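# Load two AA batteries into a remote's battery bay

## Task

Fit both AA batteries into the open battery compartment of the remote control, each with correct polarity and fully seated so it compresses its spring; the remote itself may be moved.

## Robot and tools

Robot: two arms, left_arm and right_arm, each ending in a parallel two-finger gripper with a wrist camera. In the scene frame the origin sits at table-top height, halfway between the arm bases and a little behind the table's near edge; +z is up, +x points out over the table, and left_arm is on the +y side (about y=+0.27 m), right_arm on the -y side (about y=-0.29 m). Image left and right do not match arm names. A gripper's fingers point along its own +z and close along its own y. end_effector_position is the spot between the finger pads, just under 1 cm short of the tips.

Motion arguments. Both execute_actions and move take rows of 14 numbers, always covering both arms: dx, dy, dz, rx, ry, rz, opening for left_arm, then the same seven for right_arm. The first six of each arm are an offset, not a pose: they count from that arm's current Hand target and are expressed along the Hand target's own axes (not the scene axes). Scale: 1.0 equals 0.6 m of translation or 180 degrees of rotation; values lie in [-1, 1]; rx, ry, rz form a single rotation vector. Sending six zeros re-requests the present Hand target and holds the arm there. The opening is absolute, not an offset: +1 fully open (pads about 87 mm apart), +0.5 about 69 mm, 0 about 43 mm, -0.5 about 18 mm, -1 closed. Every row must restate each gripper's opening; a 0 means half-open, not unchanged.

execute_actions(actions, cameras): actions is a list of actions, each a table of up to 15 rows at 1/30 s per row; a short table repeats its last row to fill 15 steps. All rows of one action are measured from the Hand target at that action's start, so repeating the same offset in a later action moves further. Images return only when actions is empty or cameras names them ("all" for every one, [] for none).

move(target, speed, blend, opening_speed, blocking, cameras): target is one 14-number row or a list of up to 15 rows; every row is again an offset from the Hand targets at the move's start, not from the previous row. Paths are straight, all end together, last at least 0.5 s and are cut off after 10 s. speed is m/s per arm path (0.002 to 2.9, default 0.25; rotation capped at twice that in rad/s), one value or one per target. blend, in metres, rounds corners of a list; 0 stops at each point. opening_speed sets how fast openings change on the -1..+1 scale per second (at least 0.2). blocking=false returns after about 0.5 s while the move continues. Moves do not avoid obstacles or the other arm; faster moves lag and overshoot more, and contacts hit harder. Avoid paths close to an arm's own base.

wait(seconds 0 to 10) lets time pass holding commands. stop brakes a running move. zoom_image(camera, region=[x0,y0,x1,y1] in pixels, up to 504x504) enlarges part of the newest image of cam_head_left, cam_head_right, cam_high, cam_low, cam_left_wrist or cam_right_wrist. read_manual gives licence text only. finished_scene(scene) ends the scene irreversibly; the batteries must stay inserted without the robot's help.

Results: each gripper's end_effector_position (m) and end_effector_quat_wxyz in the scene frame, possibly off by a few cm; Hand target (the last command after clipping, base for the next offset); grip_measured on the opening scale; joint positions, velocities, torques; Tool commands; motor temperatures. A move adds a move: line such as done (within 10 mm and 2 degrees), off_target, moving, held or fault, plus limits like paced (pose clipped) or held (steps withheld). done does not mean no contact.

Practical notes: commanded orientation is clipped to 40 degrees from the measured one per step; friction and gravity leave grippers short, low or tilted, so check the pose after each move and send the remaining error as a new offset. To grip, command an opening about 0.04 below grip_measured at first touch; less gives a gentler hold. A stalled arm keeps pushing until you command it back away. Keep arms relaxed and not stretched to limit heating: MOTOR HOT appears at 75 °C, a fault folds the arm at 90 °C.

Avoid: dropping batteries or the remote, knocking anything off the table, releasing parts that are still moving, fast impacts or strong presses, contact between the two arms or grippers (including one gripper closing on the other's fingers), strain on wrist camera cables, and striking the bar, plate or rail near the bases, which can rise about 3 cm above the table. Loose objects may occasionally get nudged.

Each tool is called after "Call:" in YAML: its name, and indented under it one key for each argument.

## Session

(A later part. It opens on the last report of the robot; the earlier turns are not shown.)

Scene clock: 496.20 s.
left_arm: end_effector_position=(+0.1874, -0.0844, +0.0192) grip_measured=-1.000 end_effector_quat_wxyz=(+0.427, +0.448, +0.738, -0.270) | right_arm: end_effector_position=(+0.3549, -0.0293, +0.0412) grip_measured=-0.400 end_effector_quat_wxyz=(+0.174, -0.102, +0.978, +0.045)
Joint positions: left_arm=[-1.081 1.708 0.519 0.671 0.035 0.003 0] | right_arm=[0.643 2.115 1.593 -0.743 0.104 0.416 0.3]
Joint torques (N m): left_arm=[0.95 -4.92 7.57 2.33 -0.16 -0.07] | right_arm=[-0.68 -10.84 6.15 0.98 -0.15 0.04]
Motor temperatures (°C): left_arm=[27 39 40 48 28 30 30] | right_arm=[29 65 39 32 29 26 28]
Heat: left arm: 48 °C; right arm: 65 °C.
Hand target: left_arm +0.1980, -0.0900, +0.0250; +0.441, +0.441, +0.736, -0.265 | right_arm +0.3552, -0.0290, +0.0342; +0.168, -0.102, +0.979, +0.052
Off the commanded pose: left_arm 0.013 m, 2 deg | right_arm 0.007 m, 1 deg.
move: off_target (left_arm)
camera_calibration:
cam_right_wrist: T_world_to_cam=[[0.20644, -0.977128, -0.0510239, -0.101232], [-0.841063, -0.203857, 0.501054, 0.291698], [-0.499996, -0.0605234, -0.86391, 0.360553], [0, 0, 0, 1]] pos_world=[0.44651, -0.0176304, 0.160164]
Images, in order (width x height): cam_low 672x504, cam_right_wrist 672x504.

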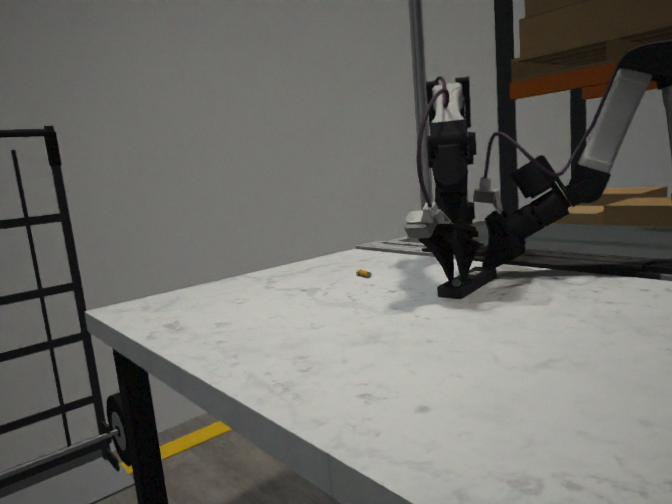

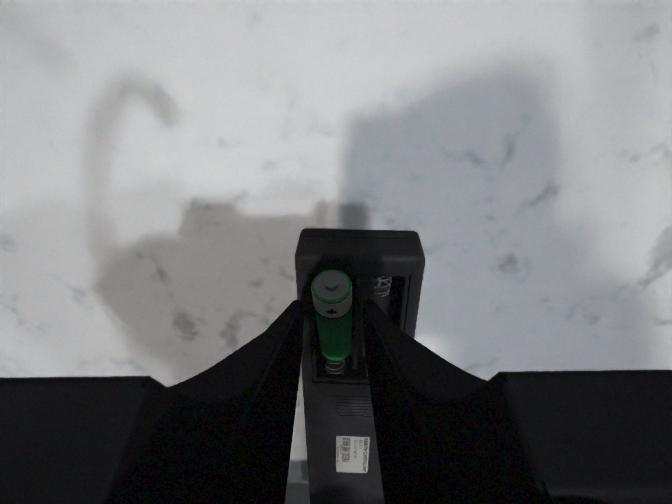

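Call:
move:
  target:
    - [0,0,0,0,0,0,-1,0.003,0,0.009,0,0,0,-0.4]
    - [0,0,0,0,0,0,-1,0.003,0,0.009,0,0,0,-0.85]
    - [0,0,0,0,0,0,-1,0.052,0,-0.008,0,0,0,-0.85]
  speed: 0.06
  cameras: ["cam_right_wrist","cam_low"]

Call:
zoom_image:
  camera: "cam_right_wrist"
  region: [255, 150, 455, 400]

Call:
zoom_image:
  camera: "cam_low"
  region: [420, 230, 520, 310]

Scene clock: 500.07 s.
left_arm: end_effector_position=(+0.1866, -0.0848, +0.0192) grip_measured=-1.000 end_effector_quat_wxyz=(+0.426, +0.449, +0.737, -0.272) | right_arm: end_effector_position=(+0.3495, -0.0271, +0.0379) grip_measured=-0.610 end_effector_quat_wxyz=(+0.204, -0.095, +0.972, +0.068)
Joint positions: left_arm=[-1.081 1.708 0.519 0.671 0.04 0.003 0] | right_arm=[0.652 2.042 1.451 -0.6 0.102 0.435 0.195]
Joint torques (N m): left_arm=[0.95 -4.93 7.54 2.33 -0.21 -0.07] | right_arm=[1.18 -12.25 3.93 0.43 -0.03 0.11]
Motor temperatures (°C): left_arm=[27 39 40 48 28 30 30] | right_arm=[29 64 39 32 29 26 28]
Heat: left arm: 48 °C; right arm: 64 °C.
Hand target: left_arm +0.1980, -0.0900, +0.0250; +0.441, +0.441, +0.736, -0.265 | right_arm +0.3248, -0.0352, +0.0281; +0.169, -0.102, +0.979, +0.052
Off the commanded pose: left_arm 0.014 m, 2 deg | right_arm 0.028 m, 5 deg.
move: off_target (left_arm, right_arm)
camera_calibration:
cam_right_wrist: T_world_to_cam=[[0.201948, -0.975043, -0.0922377, -0.0950257], [-0.869482, -0.221836, 0.44135, 0.301014], [-0.450797, -0.00893072, -0.892582, 0.340459], [0, 0, 0, 1]] pos_world=[0.434394, -0.0228381, 0.16227]
Images, in order (width x height): cam_low 672x504, cam_right_wrist 672x504.

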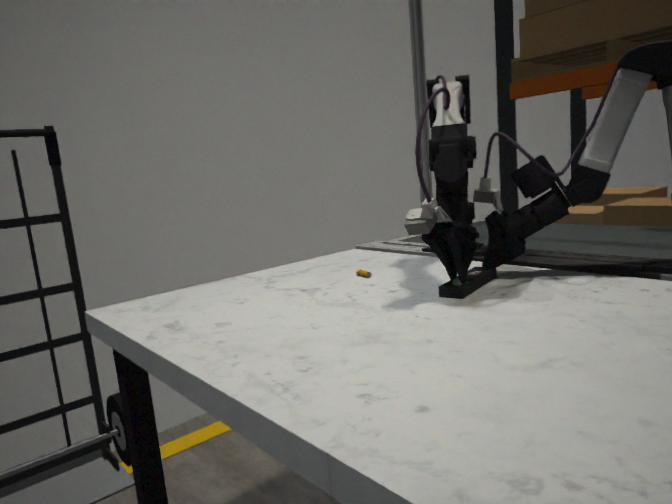

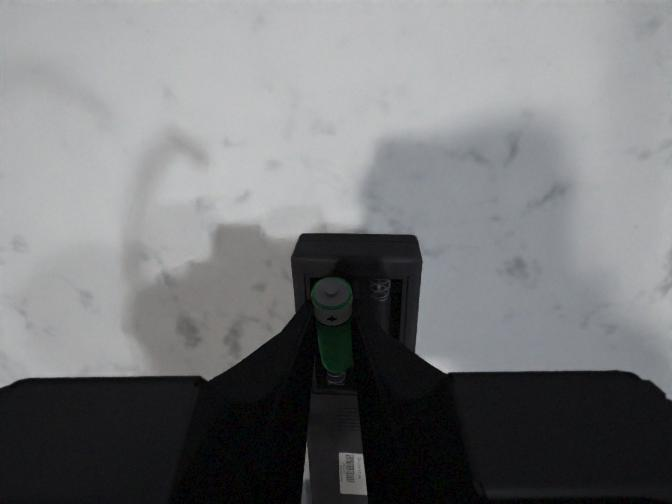

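Scaled by 2.016 from the camera's 672x504 image, which has a finer 960x720 frame.

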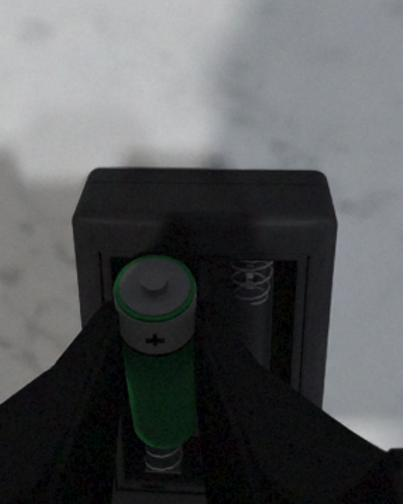

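Scaled by 5.040 from the camera's 672x504 image, which has a finer 960x720 frame.

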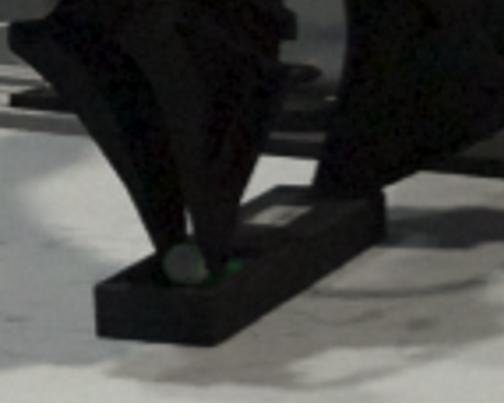

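Call:
move:
  target:
    - [0,0,0,0,0,0,-1,0.018,0,-0.006,0,0,0,-0.88]
    - [0,0,0,0,0,0,-1,0.024,0,0.004,0,0.07,0,-0.88]
    - [0,0,0,0,0,0,-1,0.022,0,0.02,0,0.12,0,-0.88]
  speed: 0.06
  cameras: ["cam_right_wrist","cam_low"]

Call:
zoom_image:
  camera: "cam_right_wrist"
  region: [255, 150, 455, 400]

Call:
zoom_image:
  camera: "cam_low"
  region: [420, 230, 520, 310]

Scene clock: 505.70 s.
left_arm: end_effector_position=(+0.1823, -0.0869, +0.0194) grip_measured=-1.000 end_effector_quat_wxyz=(+0.420, +0.454, +0.734, -0.282) | right_arm: end_effector_position=(+0.3415, -0.0283, +0.0322) grip_measured=-0.610 end_effector_quat_wxyz=(+0.047, -0.104, +0.992, +0.047)
Joint positions: left_arm=[-1.081 1.708 0.519 0.671 0.067 0.002 0] | right_arm=[0.609 2.303 1.87 -1.054 -0.03 0.403 0.195]
Joint torques (N m): left_arm=[0.98 -5.07 7.49 2.31 -0.48 -0.05] | right_arm=[0.1 -8.55 6.19 -0.24 -0.35 -0.01]
Motor temperatures (°C): left_arm=[27 39 40 48 28 30 30] | right_arm=[29 63 39 32 29 26 29]
Heat: left arm: 48 °C; right arm: 63 °C.
Hand target: left_arm +0.1980, -0.0900, +0.0250; +0.441, +0.441, +0.736, -0.265 | right_arm +0.3165, -0.0360, +0.0123; -0.018, -0.110, +0.993, +0.032
Off the commanded pose: left_arm 0.017 m, 3 deg | right_arm 0.033 m, 8 deg.
move: off_target (left_arm, right_arm)
camera_calibration:
cam_right_wrist: T_world_to_cam=[[0.201723, -0.976273, -0.0787353, -0.095435], [-0.684631, -0.198035, 0.701472, 0.225391], [-0.70042, -0.0875985, -0.708334, 0.40882], [0, 0, 0, 1]] pos_world=[0.459907, -0.0127231, 0.123961]
Images, in order (width x height): cam_low 672x504, cam_right_wrist 672x504.

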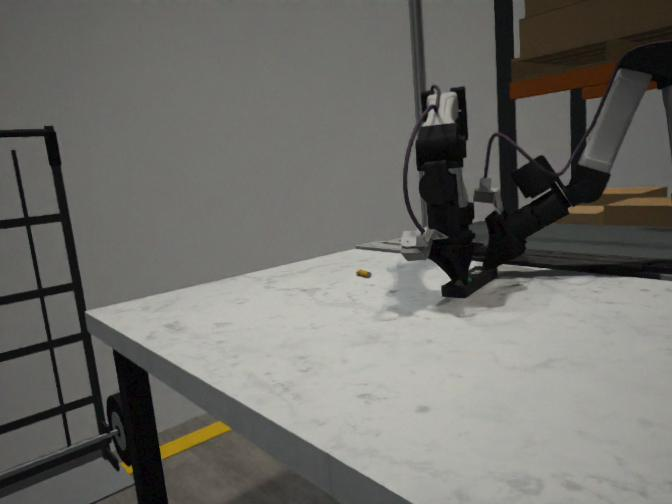

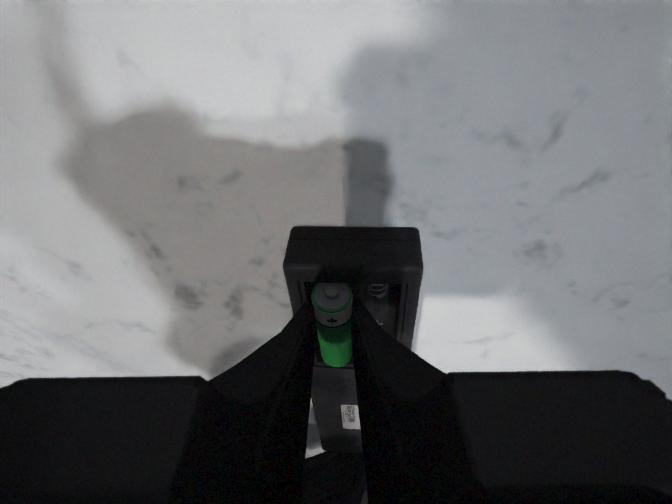

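Scaled by 2.016 from the camera's 672x504 image, which has a finer 960x720 frame.

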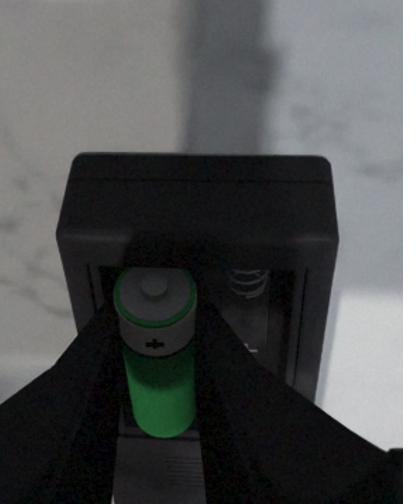

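Scaled by 5.040 from the camera's 672x504 image, which has a finer 960x720 frame.

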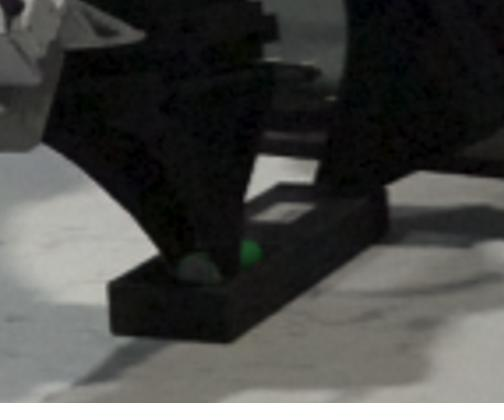

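Call:
move:
  target:
    - [0,0,0,0,0,0,-1,-0.012,0,0,0,0,0,-0.88]
    - [0,0,0,0,0,0,-1,-0.03,0,0.014,0,0,0,-0.45]
    - [0,0,0,0,0,0,-1,-0.03,0,-0.04,0,0,0,-0.45]
  speed: 0.06
  opening_speed: 0.5
  cameras: ["cam_right_wrist","cam_low"]

Call:
zoom_image:
  camera: "cam_right_wrist"
  region: [255, 150, 455, 400]

Call:
zoom_image:
  camera: "cam_low"
  region: [420, 230, 520, 310]

Scene clock: 510.53 s.
left_arm: end_effector_position=(+0.1868, -0.0847, +0.0192) grip_measured=-1.000 end_effector_quat_wxyz=(+0.426, +0.448, +0.738, -0.271) | right_arm: end_effector_position=(+0.3313, -0.0391, +0.0322) grip_measured=-0.450 end_effector_quat_wxyz=(-0.022, -0.105, +0.994, +0.024)
Joint positions: left_arm=[-1.081 1.708 0.519 0.671 0.038 0.001 0] | right_arm=[0.593 2.404 2.027 -1.253 -0.056 0.383 0.275]
Joint torques (N m): left_arm=[0.96 -4.94 7.56 2.32 -0.18 -0.05] | right_arm=[0.09 -12.66 9.98 0.11 -0.16 -0.03]
Motor temperatures (°C): left_arm=[27 39 40 48 28 30 30] | right_arm=[29 62 39 32 29 26 29]
Heat: left arm: 48 °C; right arm: 62 °C.
Hand target: left_arm +0.1980, -0.0900, +0.0250; +0.441, +0.441, +0.736, -0.265 | right_arm +0.3351, -0.0335, +0.0357; -0.018, -0.110, +0.993, +0.032
Off the commanded pose: left_arm 0.014 m, 2 deg | right_arm 0.008 m, 1 deg.
move: off_target (left_arm); target 2's new opening was sent with right_arm's hand 0.029 m and 5 deg from that target
camera_calibration:
cam_right_wrist: T_world_to_cam=[[0.199524, -0.97878, -0.0466876, -0.104377], [-0.584359, -0.157098, 0.796144, 0.181584], [-0.786584, -0.131568, -0.603304, 0.424227], [0, 0, 0, 1]] pos_world=[0.460626, -0.017821, 0.106498]
Images, in order (width x height): cam_low 672x504, cam_right_wrist 672x504.

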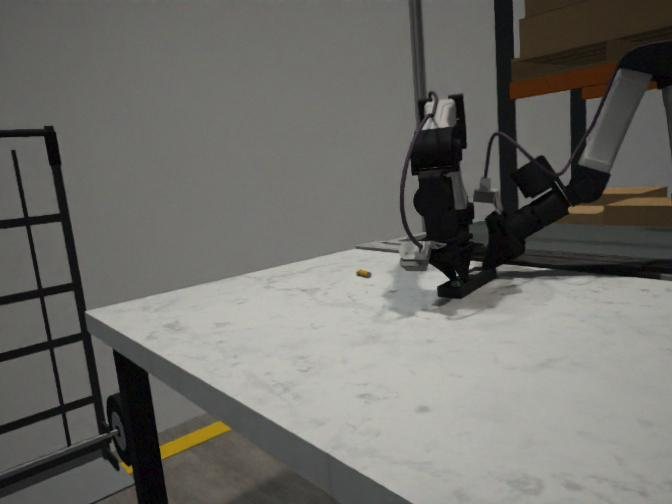

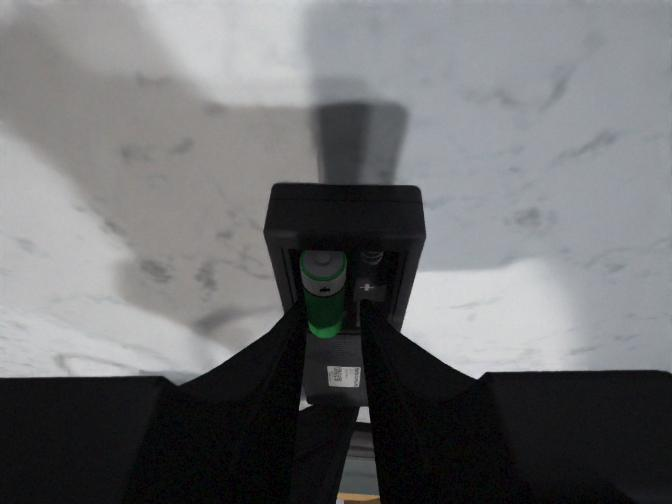

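Scaled by 2.016 from the camera's 672x504 image, which has a finer 960x720 frame.

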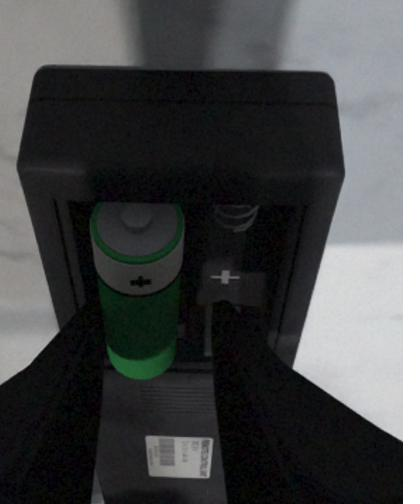

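Scaled by 5.040 from the camera's 672x504 image, which has a finer 960x720 frame.

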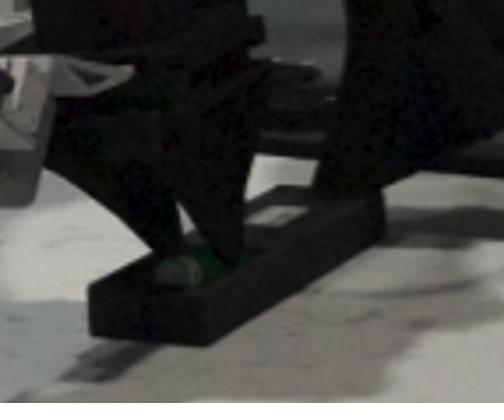

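Call:
move:
  target:
    - [0,0,0,0,0,0,-1,0,0.002,-0.07,0,0,0,-0.45]
    - [0,0,0,0,0,0,-1,0,0,-0.07,0,-0.13,0,-0.82]
  speed: 0.08
  cameras: ["cam_right_wrist","cam_low"]

Call:
zoom_image:
  camera: "cam_right_wrist"
  region: [255, 150, 455, 400]

Call:
zoom_image:
  camera: "cam_low"
  region: [420, 230, 520, 310]

Scene clock: 517.33 s.
left_arm: end_effector_position=(+0.1872, -0.0845, +0.0192) grip_measured=-1.000 end_effector_quat_wxyz=(+0.426, +0.447, +0.738, -0.271) | right_arm: end_effector_position=(+0.3350, -0.0386, +0.0654) grip_measured=-0.820 end_effector_quat_wxyz=(+0.162, -0.104, +0.980, +0.048)
Joint positions: left_arm=[-1.081 1.708 0.519 0.671 0.036 0.001 0] | right_arm=[0.647 2.031 1.57 -0.825 0.088 0.421 0.09]
Joint torques (N m): left_arm=[0.96 -4.92 7.56 2.32 -0.16 -0.05] | right_arm=[0.57 -14.98 6.06 0.97 0.16 0.12]
Motor temperatures (°C): left_arm=[27 39 40 48 28 30 30] | right_arm=[29 64 40 32 29 26 28]
Heat: left arm: 48 °C; right arm: 64 °C.
Hand target: left_arm +0.1980, -0.0900, +0.0250; +0.441, +0.441, +0.736, -0.265 | right_arm +0.3368, -0.0360, +0.0777; +0.184, -0.101, +0.976, +0.053
Off the commanded pose: left_arm 0.013 m, 2 deg | right_arm 0.013 m, 3 deg.
move: off_target (left_arm, right_arm); target 2's new opening was sent with right_arm's hand 0.013 m and 3 deg from that target
camera_calibration:
cam_right_wrist: T_world_to_cam=[[0.209855, -0.976015, -0.0579292, -0.105678], [-0.827231, -0.208824, 0.521614, 0.254768], [-0.521201, -0.0615427, -0.851212, 0.37716], [0, 0, 0, 1]] pos_world=[0.429506, -0.0267305, 0.182031]
Images, in order (width x height): cam_low 672x504, cam_right_wrist 672x504.

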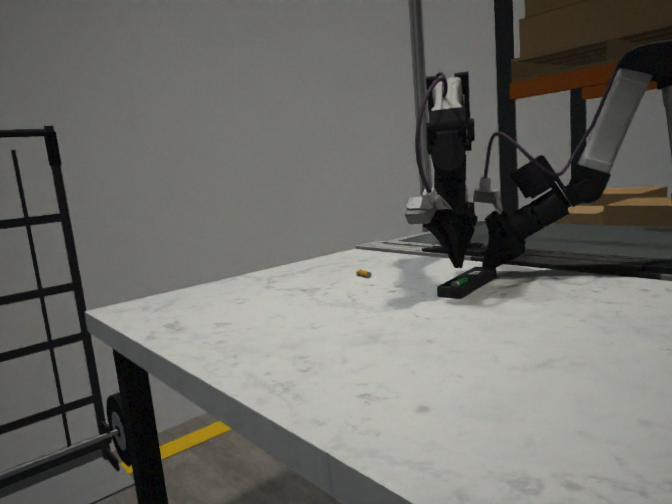

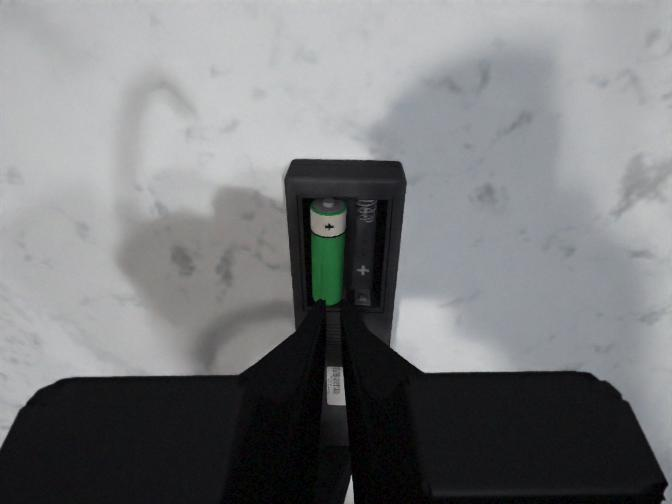

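Scaled by 2.016 from the camera's 672x504 image, which has a finer 960x720 frame.

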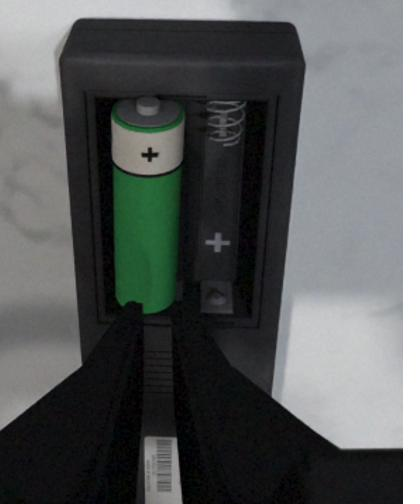

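Scaled by 5.040 from the camera's 672x504 image, which has a finer 960x720 frame.

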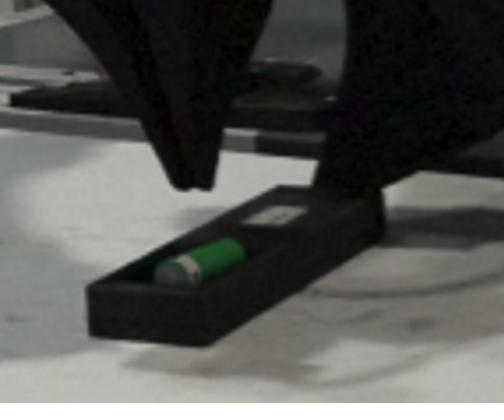

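Call:
move:
  target:
    - [0,0,0,0,0,0,-1,0.033,0.006,0.041,0,0,0,-0.82]
    - [0,0,0,0,0,0,-1,0.046,0.006,0.08,0,0,0,-0.82]
  speed: 0.05
  cameras: ["cam_right_wrist","cam_low"]

Call:
zoom_image:
  camera: "cam_right_wrist"
  region: [255, 150, 455, 400]

Call:
zoom_image:
  camera: "cam_low"
  region: [420, 230, 520, 310]

Scene clock: 521.97 s.
left_arm: end_effector_position=(+0.1879, -0.0841, +0.0192) grip_measured=-1.000 end_effector_quat_wxyz=(+0.428, +0.447, +0.739, -0.269) | right_arm: end_effector_position=(+0.3233, -0.0354, +0.0348) grip_measured=-0.820 end_effector_quat_wxyz=(+0.170, -0.103, +0.979, +0.053)
Joint positions: left_arm=[-1.081 1.708 0.519 0.671 0.031 0.001 0] | right_arm=[0.671 2.015 1.419 -0.672 0.094 0.444 0.09]
Joint torques (N m): left_arm=[0.95 -4.92 7.57 2.33 -0.11 -0.04] | right_arm=[0.54 -9.37 4.21 1.46 0.17 0.14]
Motor temperatures (°C): left_arm=[27 39 40 48 28 30 30] | right_arm=[29 64 39 32 29 26 28]
Heat: left arm: 48 °C; right arm: 64 °C.
Hand target: left_arm +0.1980, -0.0900, +0.0250; +0.441, +0.441, +0.736, -0.265 | right_arm +0.3277, -0.0307, +0.0232; +0.184, -0.101, +0.976, +0.053
Off the commanded pose: left_arm 0.013 m, 2 deg | right_arm 0.013 m, 2 deg.
move: off_target (left_arm, right_arm)
camera_calibration:
cam_right_wrist: T_world_to_cam=[[0.210765, -0.975248, -0.0668551, -0.101794], [-0.835059, -0.215179, 0.506334, 0.26448], [-0.508187, -0.0508896, -0.859742, 0.341683], [0, 0, 0, 1]] pos_world=[0.41595, -0.0249757, 0.153038]
Images, in order (width x height): cam_low 672x504, cam_right_wrist 672x504.

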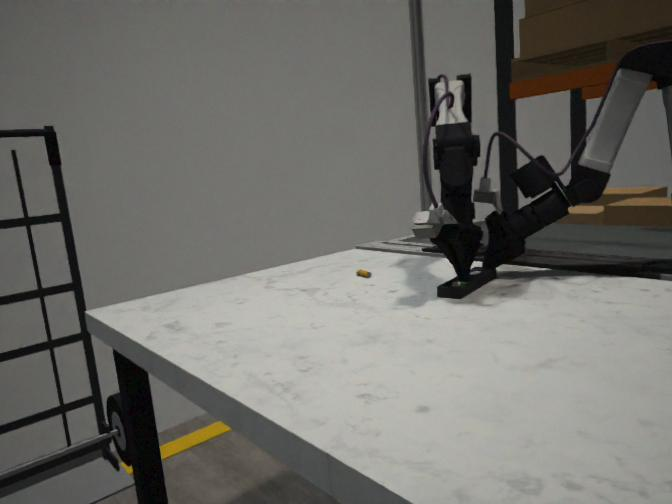

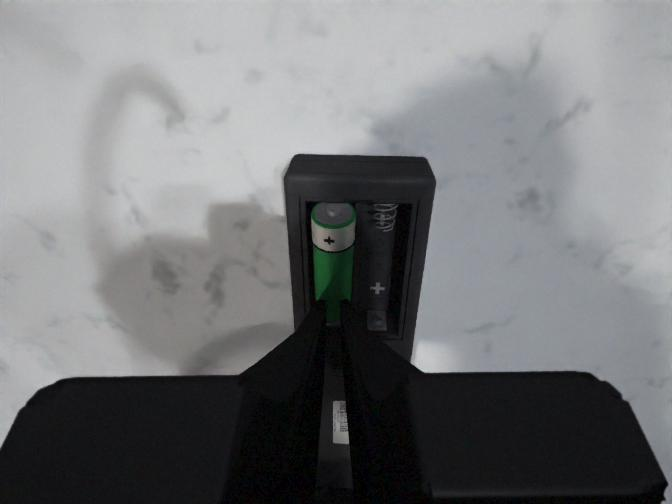

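Scaled by 2.016 from the camera's 672x504 image, which has a finer 960x720 frame.

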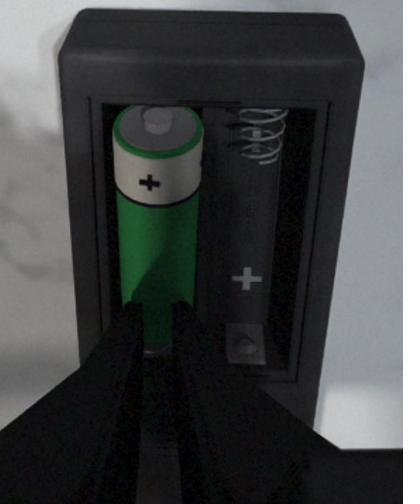

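Scaled by 5.040 from the camera's 672x504 image, which has a finer 960x720 frame.

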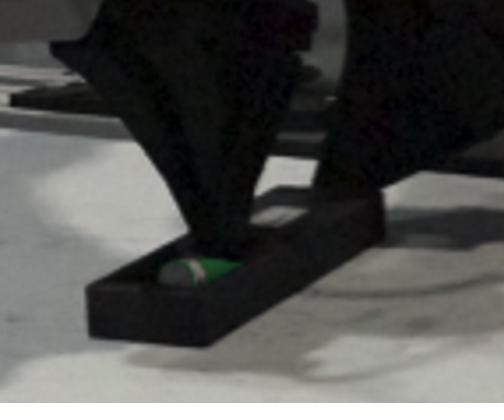

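Call:
move:
  target:
    - [0,0,0,0,0,0,-1,0.01,0,0.025,0,0,0,-0.82]
    - [0,0,0,0,0,0,-1,0.015,0,0.05,0,0,0,-0.82]
    - [0,0,0,0,0,0,-1,0.005,0,0.06,0,0,0,-0.82]
  speed: 0.04
  cameras: ["cam_right_wrist","cam_low"]

Call:
zoom_image:
  camera: "cam_right_wrist"
  region: [255, 150, 455, 400]

Call:
zoom_image:
  camera: "cam_low"
  region: [420, 230, 520, 310]

Scene clock: 525.57 s.
left_arm: end_effector_position=(+0.1882, -0.0840, +0.0192) grip_measured=-1.000 end_effector_quat_wxyz=(+0.428, +0.446, +0.739, -0.268) | right_arm: end_effector_position=(+0.3447, -0.0158, +0.0348) grip_measured=-0.819 end_effector_quat_wxyz=(+0.223, -0.101, +0.966, +0.087)
Joint positions: left_arm=[-1.081 1.708 0.519 0.671 0.03 0.001 0] | right_arm=[0.675 2.017 1.386 -0.508 0.094 0.445 0.091]
Joint torques (N m): left_arm=[0.96 -4.89 7.56 2.33 -0.11 -0.05] | right_arm=[-0.34 -2.55 4.59 1.14 0.16 0.01]
Motor temperatures (°C): left_arm=[27 39 40 48 28 30 30] | right_arm=[29 63 39 32 29 26 28]
Heat: left arm: 48 °C; right arm: 63 °C.
Hand target: left_arm +0.1981, -0.0900, +0.0250; +0.441, +0.441, +0.736, -0.265 | right_arm +0.3376, -0.0261, -0.0112; +0.184, -0.101, +0.976, +0.053
Off the commanded pose: left_arm 0.013 m, 2 deg | right_arm 0.048 m, 6 deg.
move: off_target (left_arm, right_arm)
camera_calibration:
cam_right_wrist: T_world_to_cam=[[0.223592, -0.966872, -0.12315, -0.089524], [-0.879962, -0.254578, 0.401071, 0.305126], [-0.419135, 0.018691, -0.907731, 0.325601], [0, 0, 0, 1]] pos_world=[0.424987, -0.0149657, 0.162156]
Images, in order (width x height): cam_low 672x504, cam_right_wrist 672x504.

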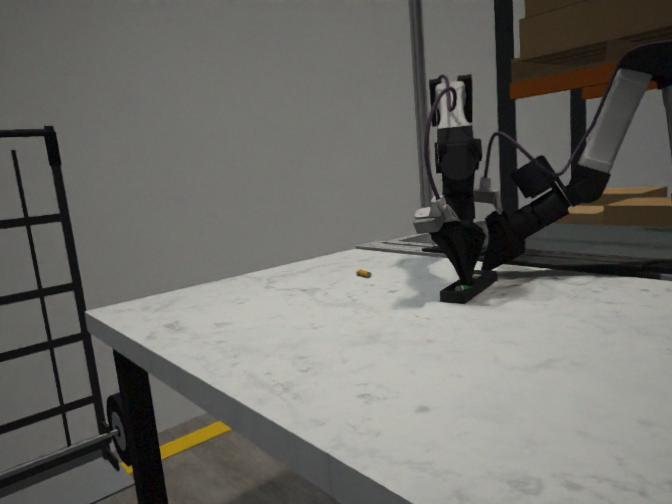

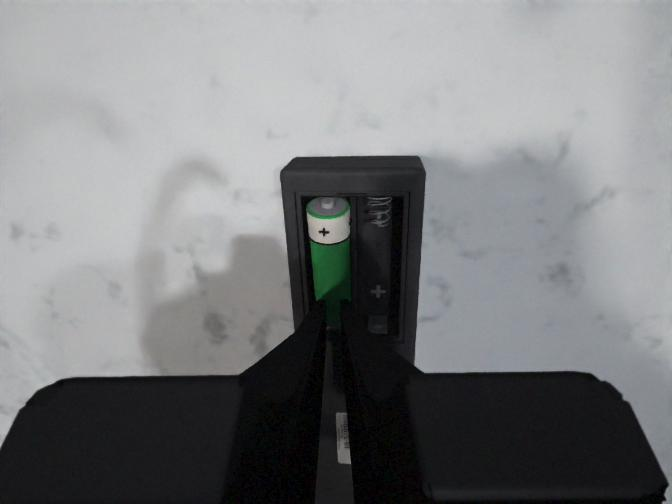

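Scaled by 2.016 from the camera's 672x504 image, which has a finer 960x720 frame.

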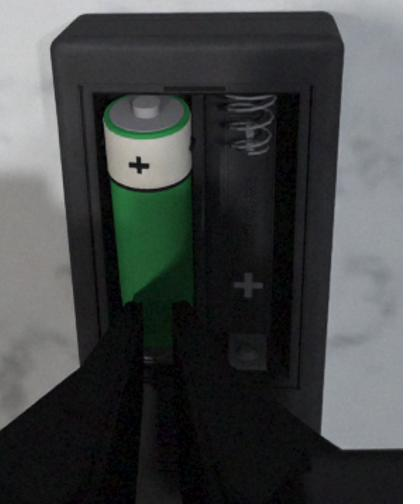

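Scaled by 5.040 from the camera's 672x504 image, which has a finer 960x720 frame.

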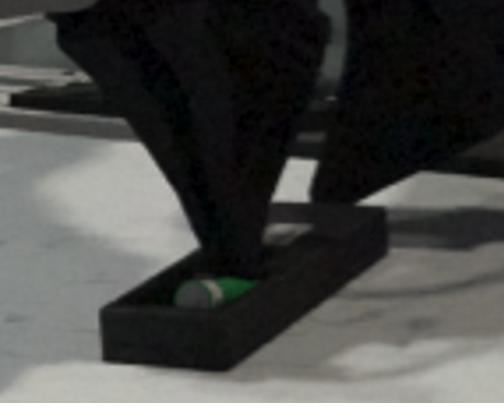

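Call:
move:
  target:
    - [0,0,0,0,0,0,-1,0.0,0,-0.05,0,0,0,-0.82]
    - [0,0,0,0,0,0,-1,0.07,0,-0.19,0,0,0,-0.82]
  speed: 0.08
  cameras: ["cam_right_wrist","cam_low"]

Call:
zoom_image:
  camera: "cam_right_wrist"
  region: [255, 130, 455, 330]

Call:
zoom_image:
  camera: "cam_low"
  region: [420, 230, 520, 310]

Scene clock: 528.50 s.
left_arm: end_effector_position=(+0.1870, -0.0846, +0.0192) grip_measured=-1.000 end_effector_quat_wxyz=(+0.426, +0.447, +0.738, -0.271) | right_arm: end_effector_position=(+0.2769, -0.0433, +0.0588) grip_measured=-0.820 end_effector_quat_wxyz=(+0.176, -0.106, +0.977, +0.056)
Joint positions: left_arm=[-1.082 1.708 0.519 0.671 0.036 0.001 0] | right_arm=[0.737 1.832 1.271 -0.7 0.115 0.5 0.09]
Joint torques (N m): left_arm=[0.99 -4.93 7.56 2.32 -0.16 -0.05] | right_arm=[-0.16 -8.99 7.1 0.89 0.06 0.05]
Motor temperatures (°C): left_arm=[27 39 40 48 28 30 30] | right_arm=[29 62 39 32 29 26 28]
Heat: left arm: 48 °C; right arm: 62 °C.
Hand target: left_arm +0.1980, -0.0900, +0.0250; +0.441, +0.441, +0.736, -0.265 | right_arm +0.2781, -0.0425, +0.0580; +0.177, -0.106, +0.977, +0.057 (not the last commanded pose)
Off the commanded pose: left_arm 0.014 m, 2 deg | right_arm 0.027 m, 1 deg.
move: held (right_arm; a check stopped the path), off_target (left_arm); path passed 1 of 2 targets; limits=held
pose unreachable (right arm): on one or more control steps of this call, first in action 0 (counted from 0), this arm could not follow its commanded pose, so it was not sent that pose on those steps. It may still have moved: this result reports where it is.
cause: moving toward the commanded pose would bring a part of the arm too close to another arm (this arm's wrist (the part past joint 5) and the left arm's wrist camera, at the place that arm is still heading or pushing toward).
camera_calibration:
cam_right_wrist: T_world_to_cam=[[0.218049, -0.973421, -0.0700428, -0.0998724], [-0.839906, -0.223722, 0.494475, 0.213575], [-0.497003, -0.0489906, -0.866365, 0.335714], [0, 0, 0, 1]] pos_world=[0.368011, -0.0329896, 0.178248]
Images, in order (width x height): cam_low 672x504, cam_right_wrist 672x504.

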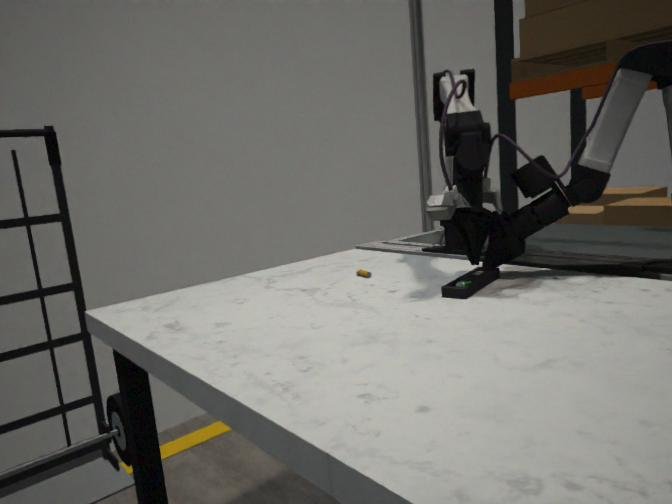

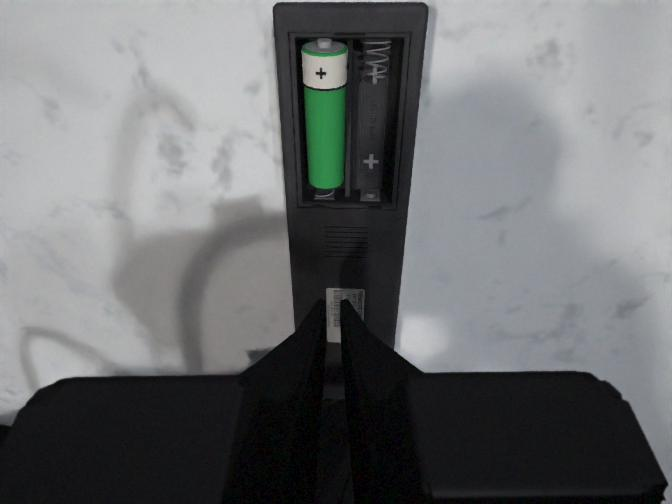

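Scaled by 2.520 from the camera's 672x504 image, which has a finer 960x720 frame.

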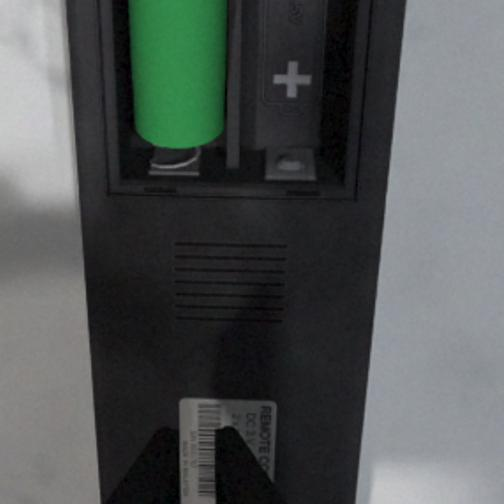

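Scaled by 5.040 from the camera's 672x504 image, which has a finer 960x720 frame.

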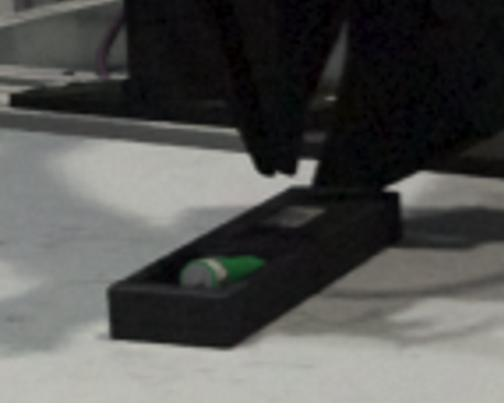

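Call:
zoom_image:
  camera: "cam_right_wrist"
  region: [255, 0, 455, 200]

Call:
execute_actions:
  actions: []

Scaled by 2.520 from the camera's 672x504 image, which has a finer 960x720 frame.

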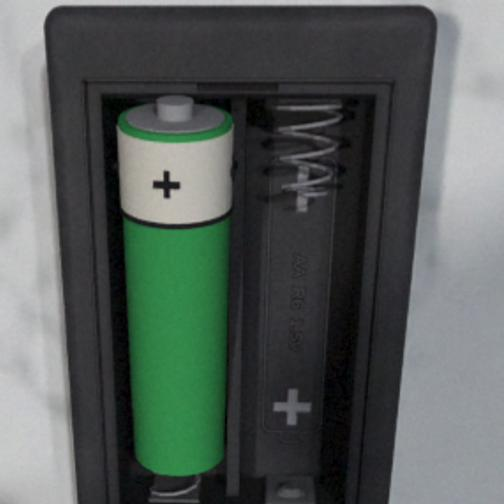

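Scene clock: 529.00 s.
left_arm: end_effector_position=(+0.1870, -0.0846, +0.0192) grip_measured=-1.000 end_effector_quat_wxyz=(+0.426, +0.447, +0.738, -0.271) | right_arm: end_effector_position=(+0.2769, -0.0433, +0.0588) grip_measured=-0.820 end_effector_quat_wxyz=(+0.176, -0.106, +0.977, +0.056)
Joint positions: left_arm=[-1.082 1.708 0.519 0.671 0.036 0.001 0] | right_arm=[0.737 1.832 1.271 -0.7 0.115 0.5 0.09]
Joint velocities: within noise
Joint torques (N m): left_arm=[0.99 -4.92 7.56 2.33 -0.16 -0.04] | right_arm=[-0.1 -8.98 7.06 0.88 0.02 0.04]
Motor temperatures (°C): left_arm=[27 39 40 48 28 30 30] | right_arm=[29 62 39 32 29 26 28]
Heat: left arm: 48 °C; right arm: 62 °C.
Hand target: left_arm +0.1980, -0.0900, +0.0250; +0.441, +0.441, +0.736, -0.265 | right_arm +0.2781, -0.0425, +0.0580; +0.177, -0.106, +0.977, +0.057 (not the last commanded pose)
Tool commands: left_gripper/opening=-1.0 right_gripper/opening=-0.82
Off the commanded pose: left_arm 0.014 m, 2 deg | right_arm 0.027 m, 1 deg.
camera_calibration:
cam_left_wrist: T_world_to_cam=[[-0.881334, -0.472288, 0.0139391, 0.124238], [-0.466852, 0.865888, -0.179687, 0.185285], [0.0727944, -0.164872, -0.983625, 0.131615], [0, 0, 0, 1]] pos_world=[0.186415, -0.0800602, 0.161021]
cam_right_wrist: T_world_to_cam=[[0.218049, -0.973421, -0.0700428, -0.0998724], [-0.839906, -0.223722, 0.494475, 0.213575], [-0.497003, -0.0489906, -0.866365, 0.335714], [0, 0, 0, 1]] pos_world=[0.368011, -0.0329896, 0.178248]

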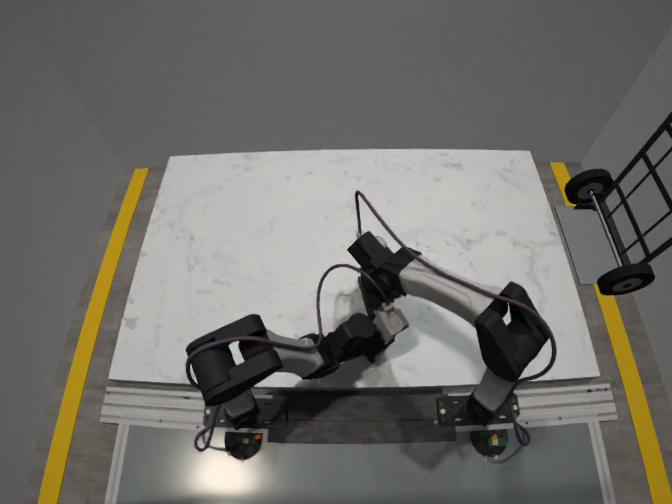

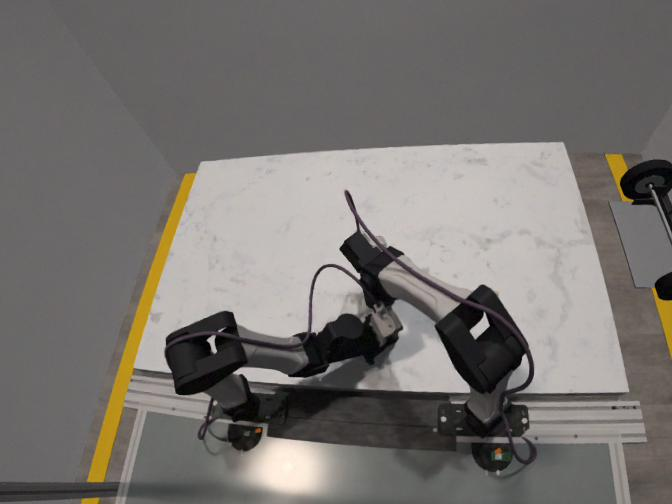

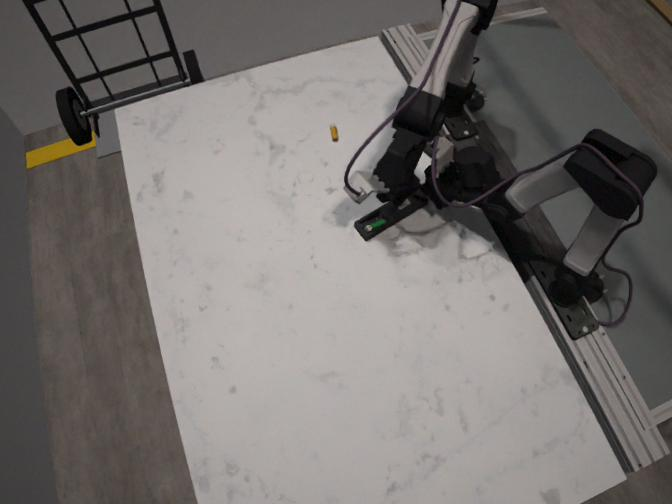

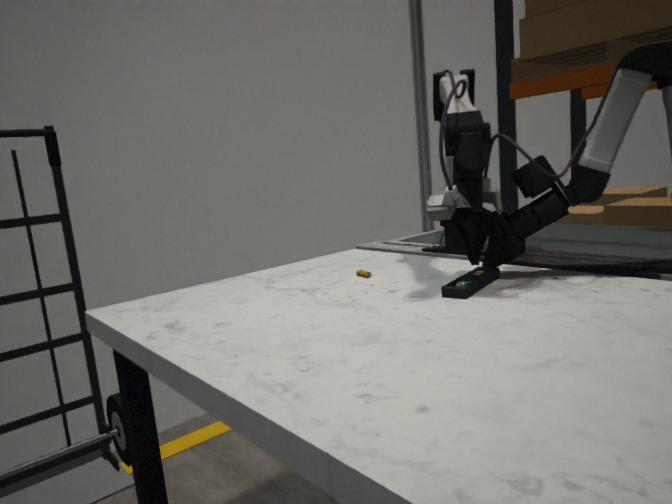

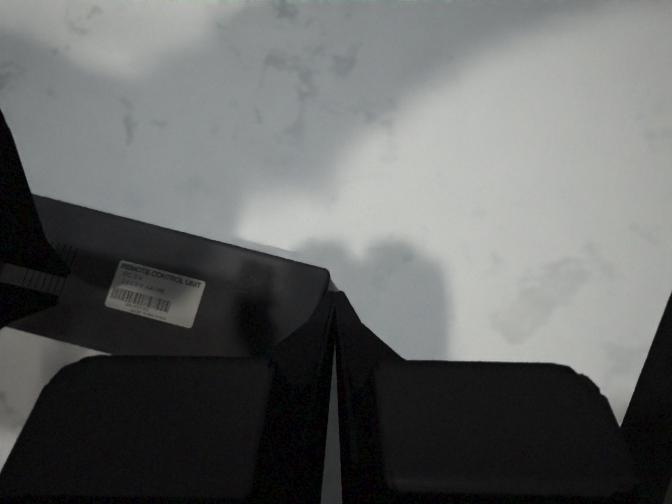

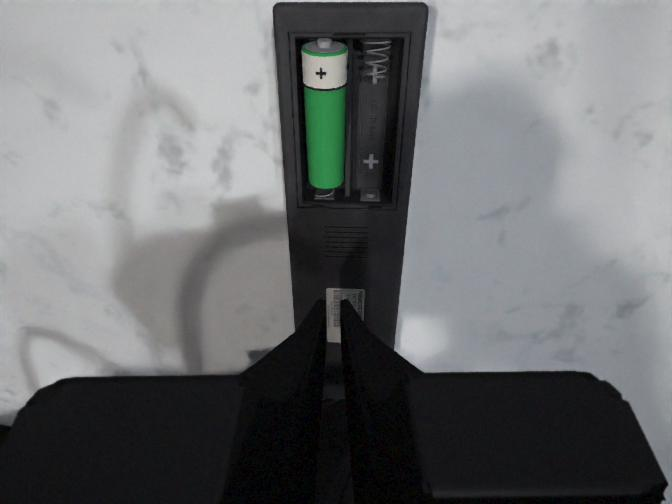

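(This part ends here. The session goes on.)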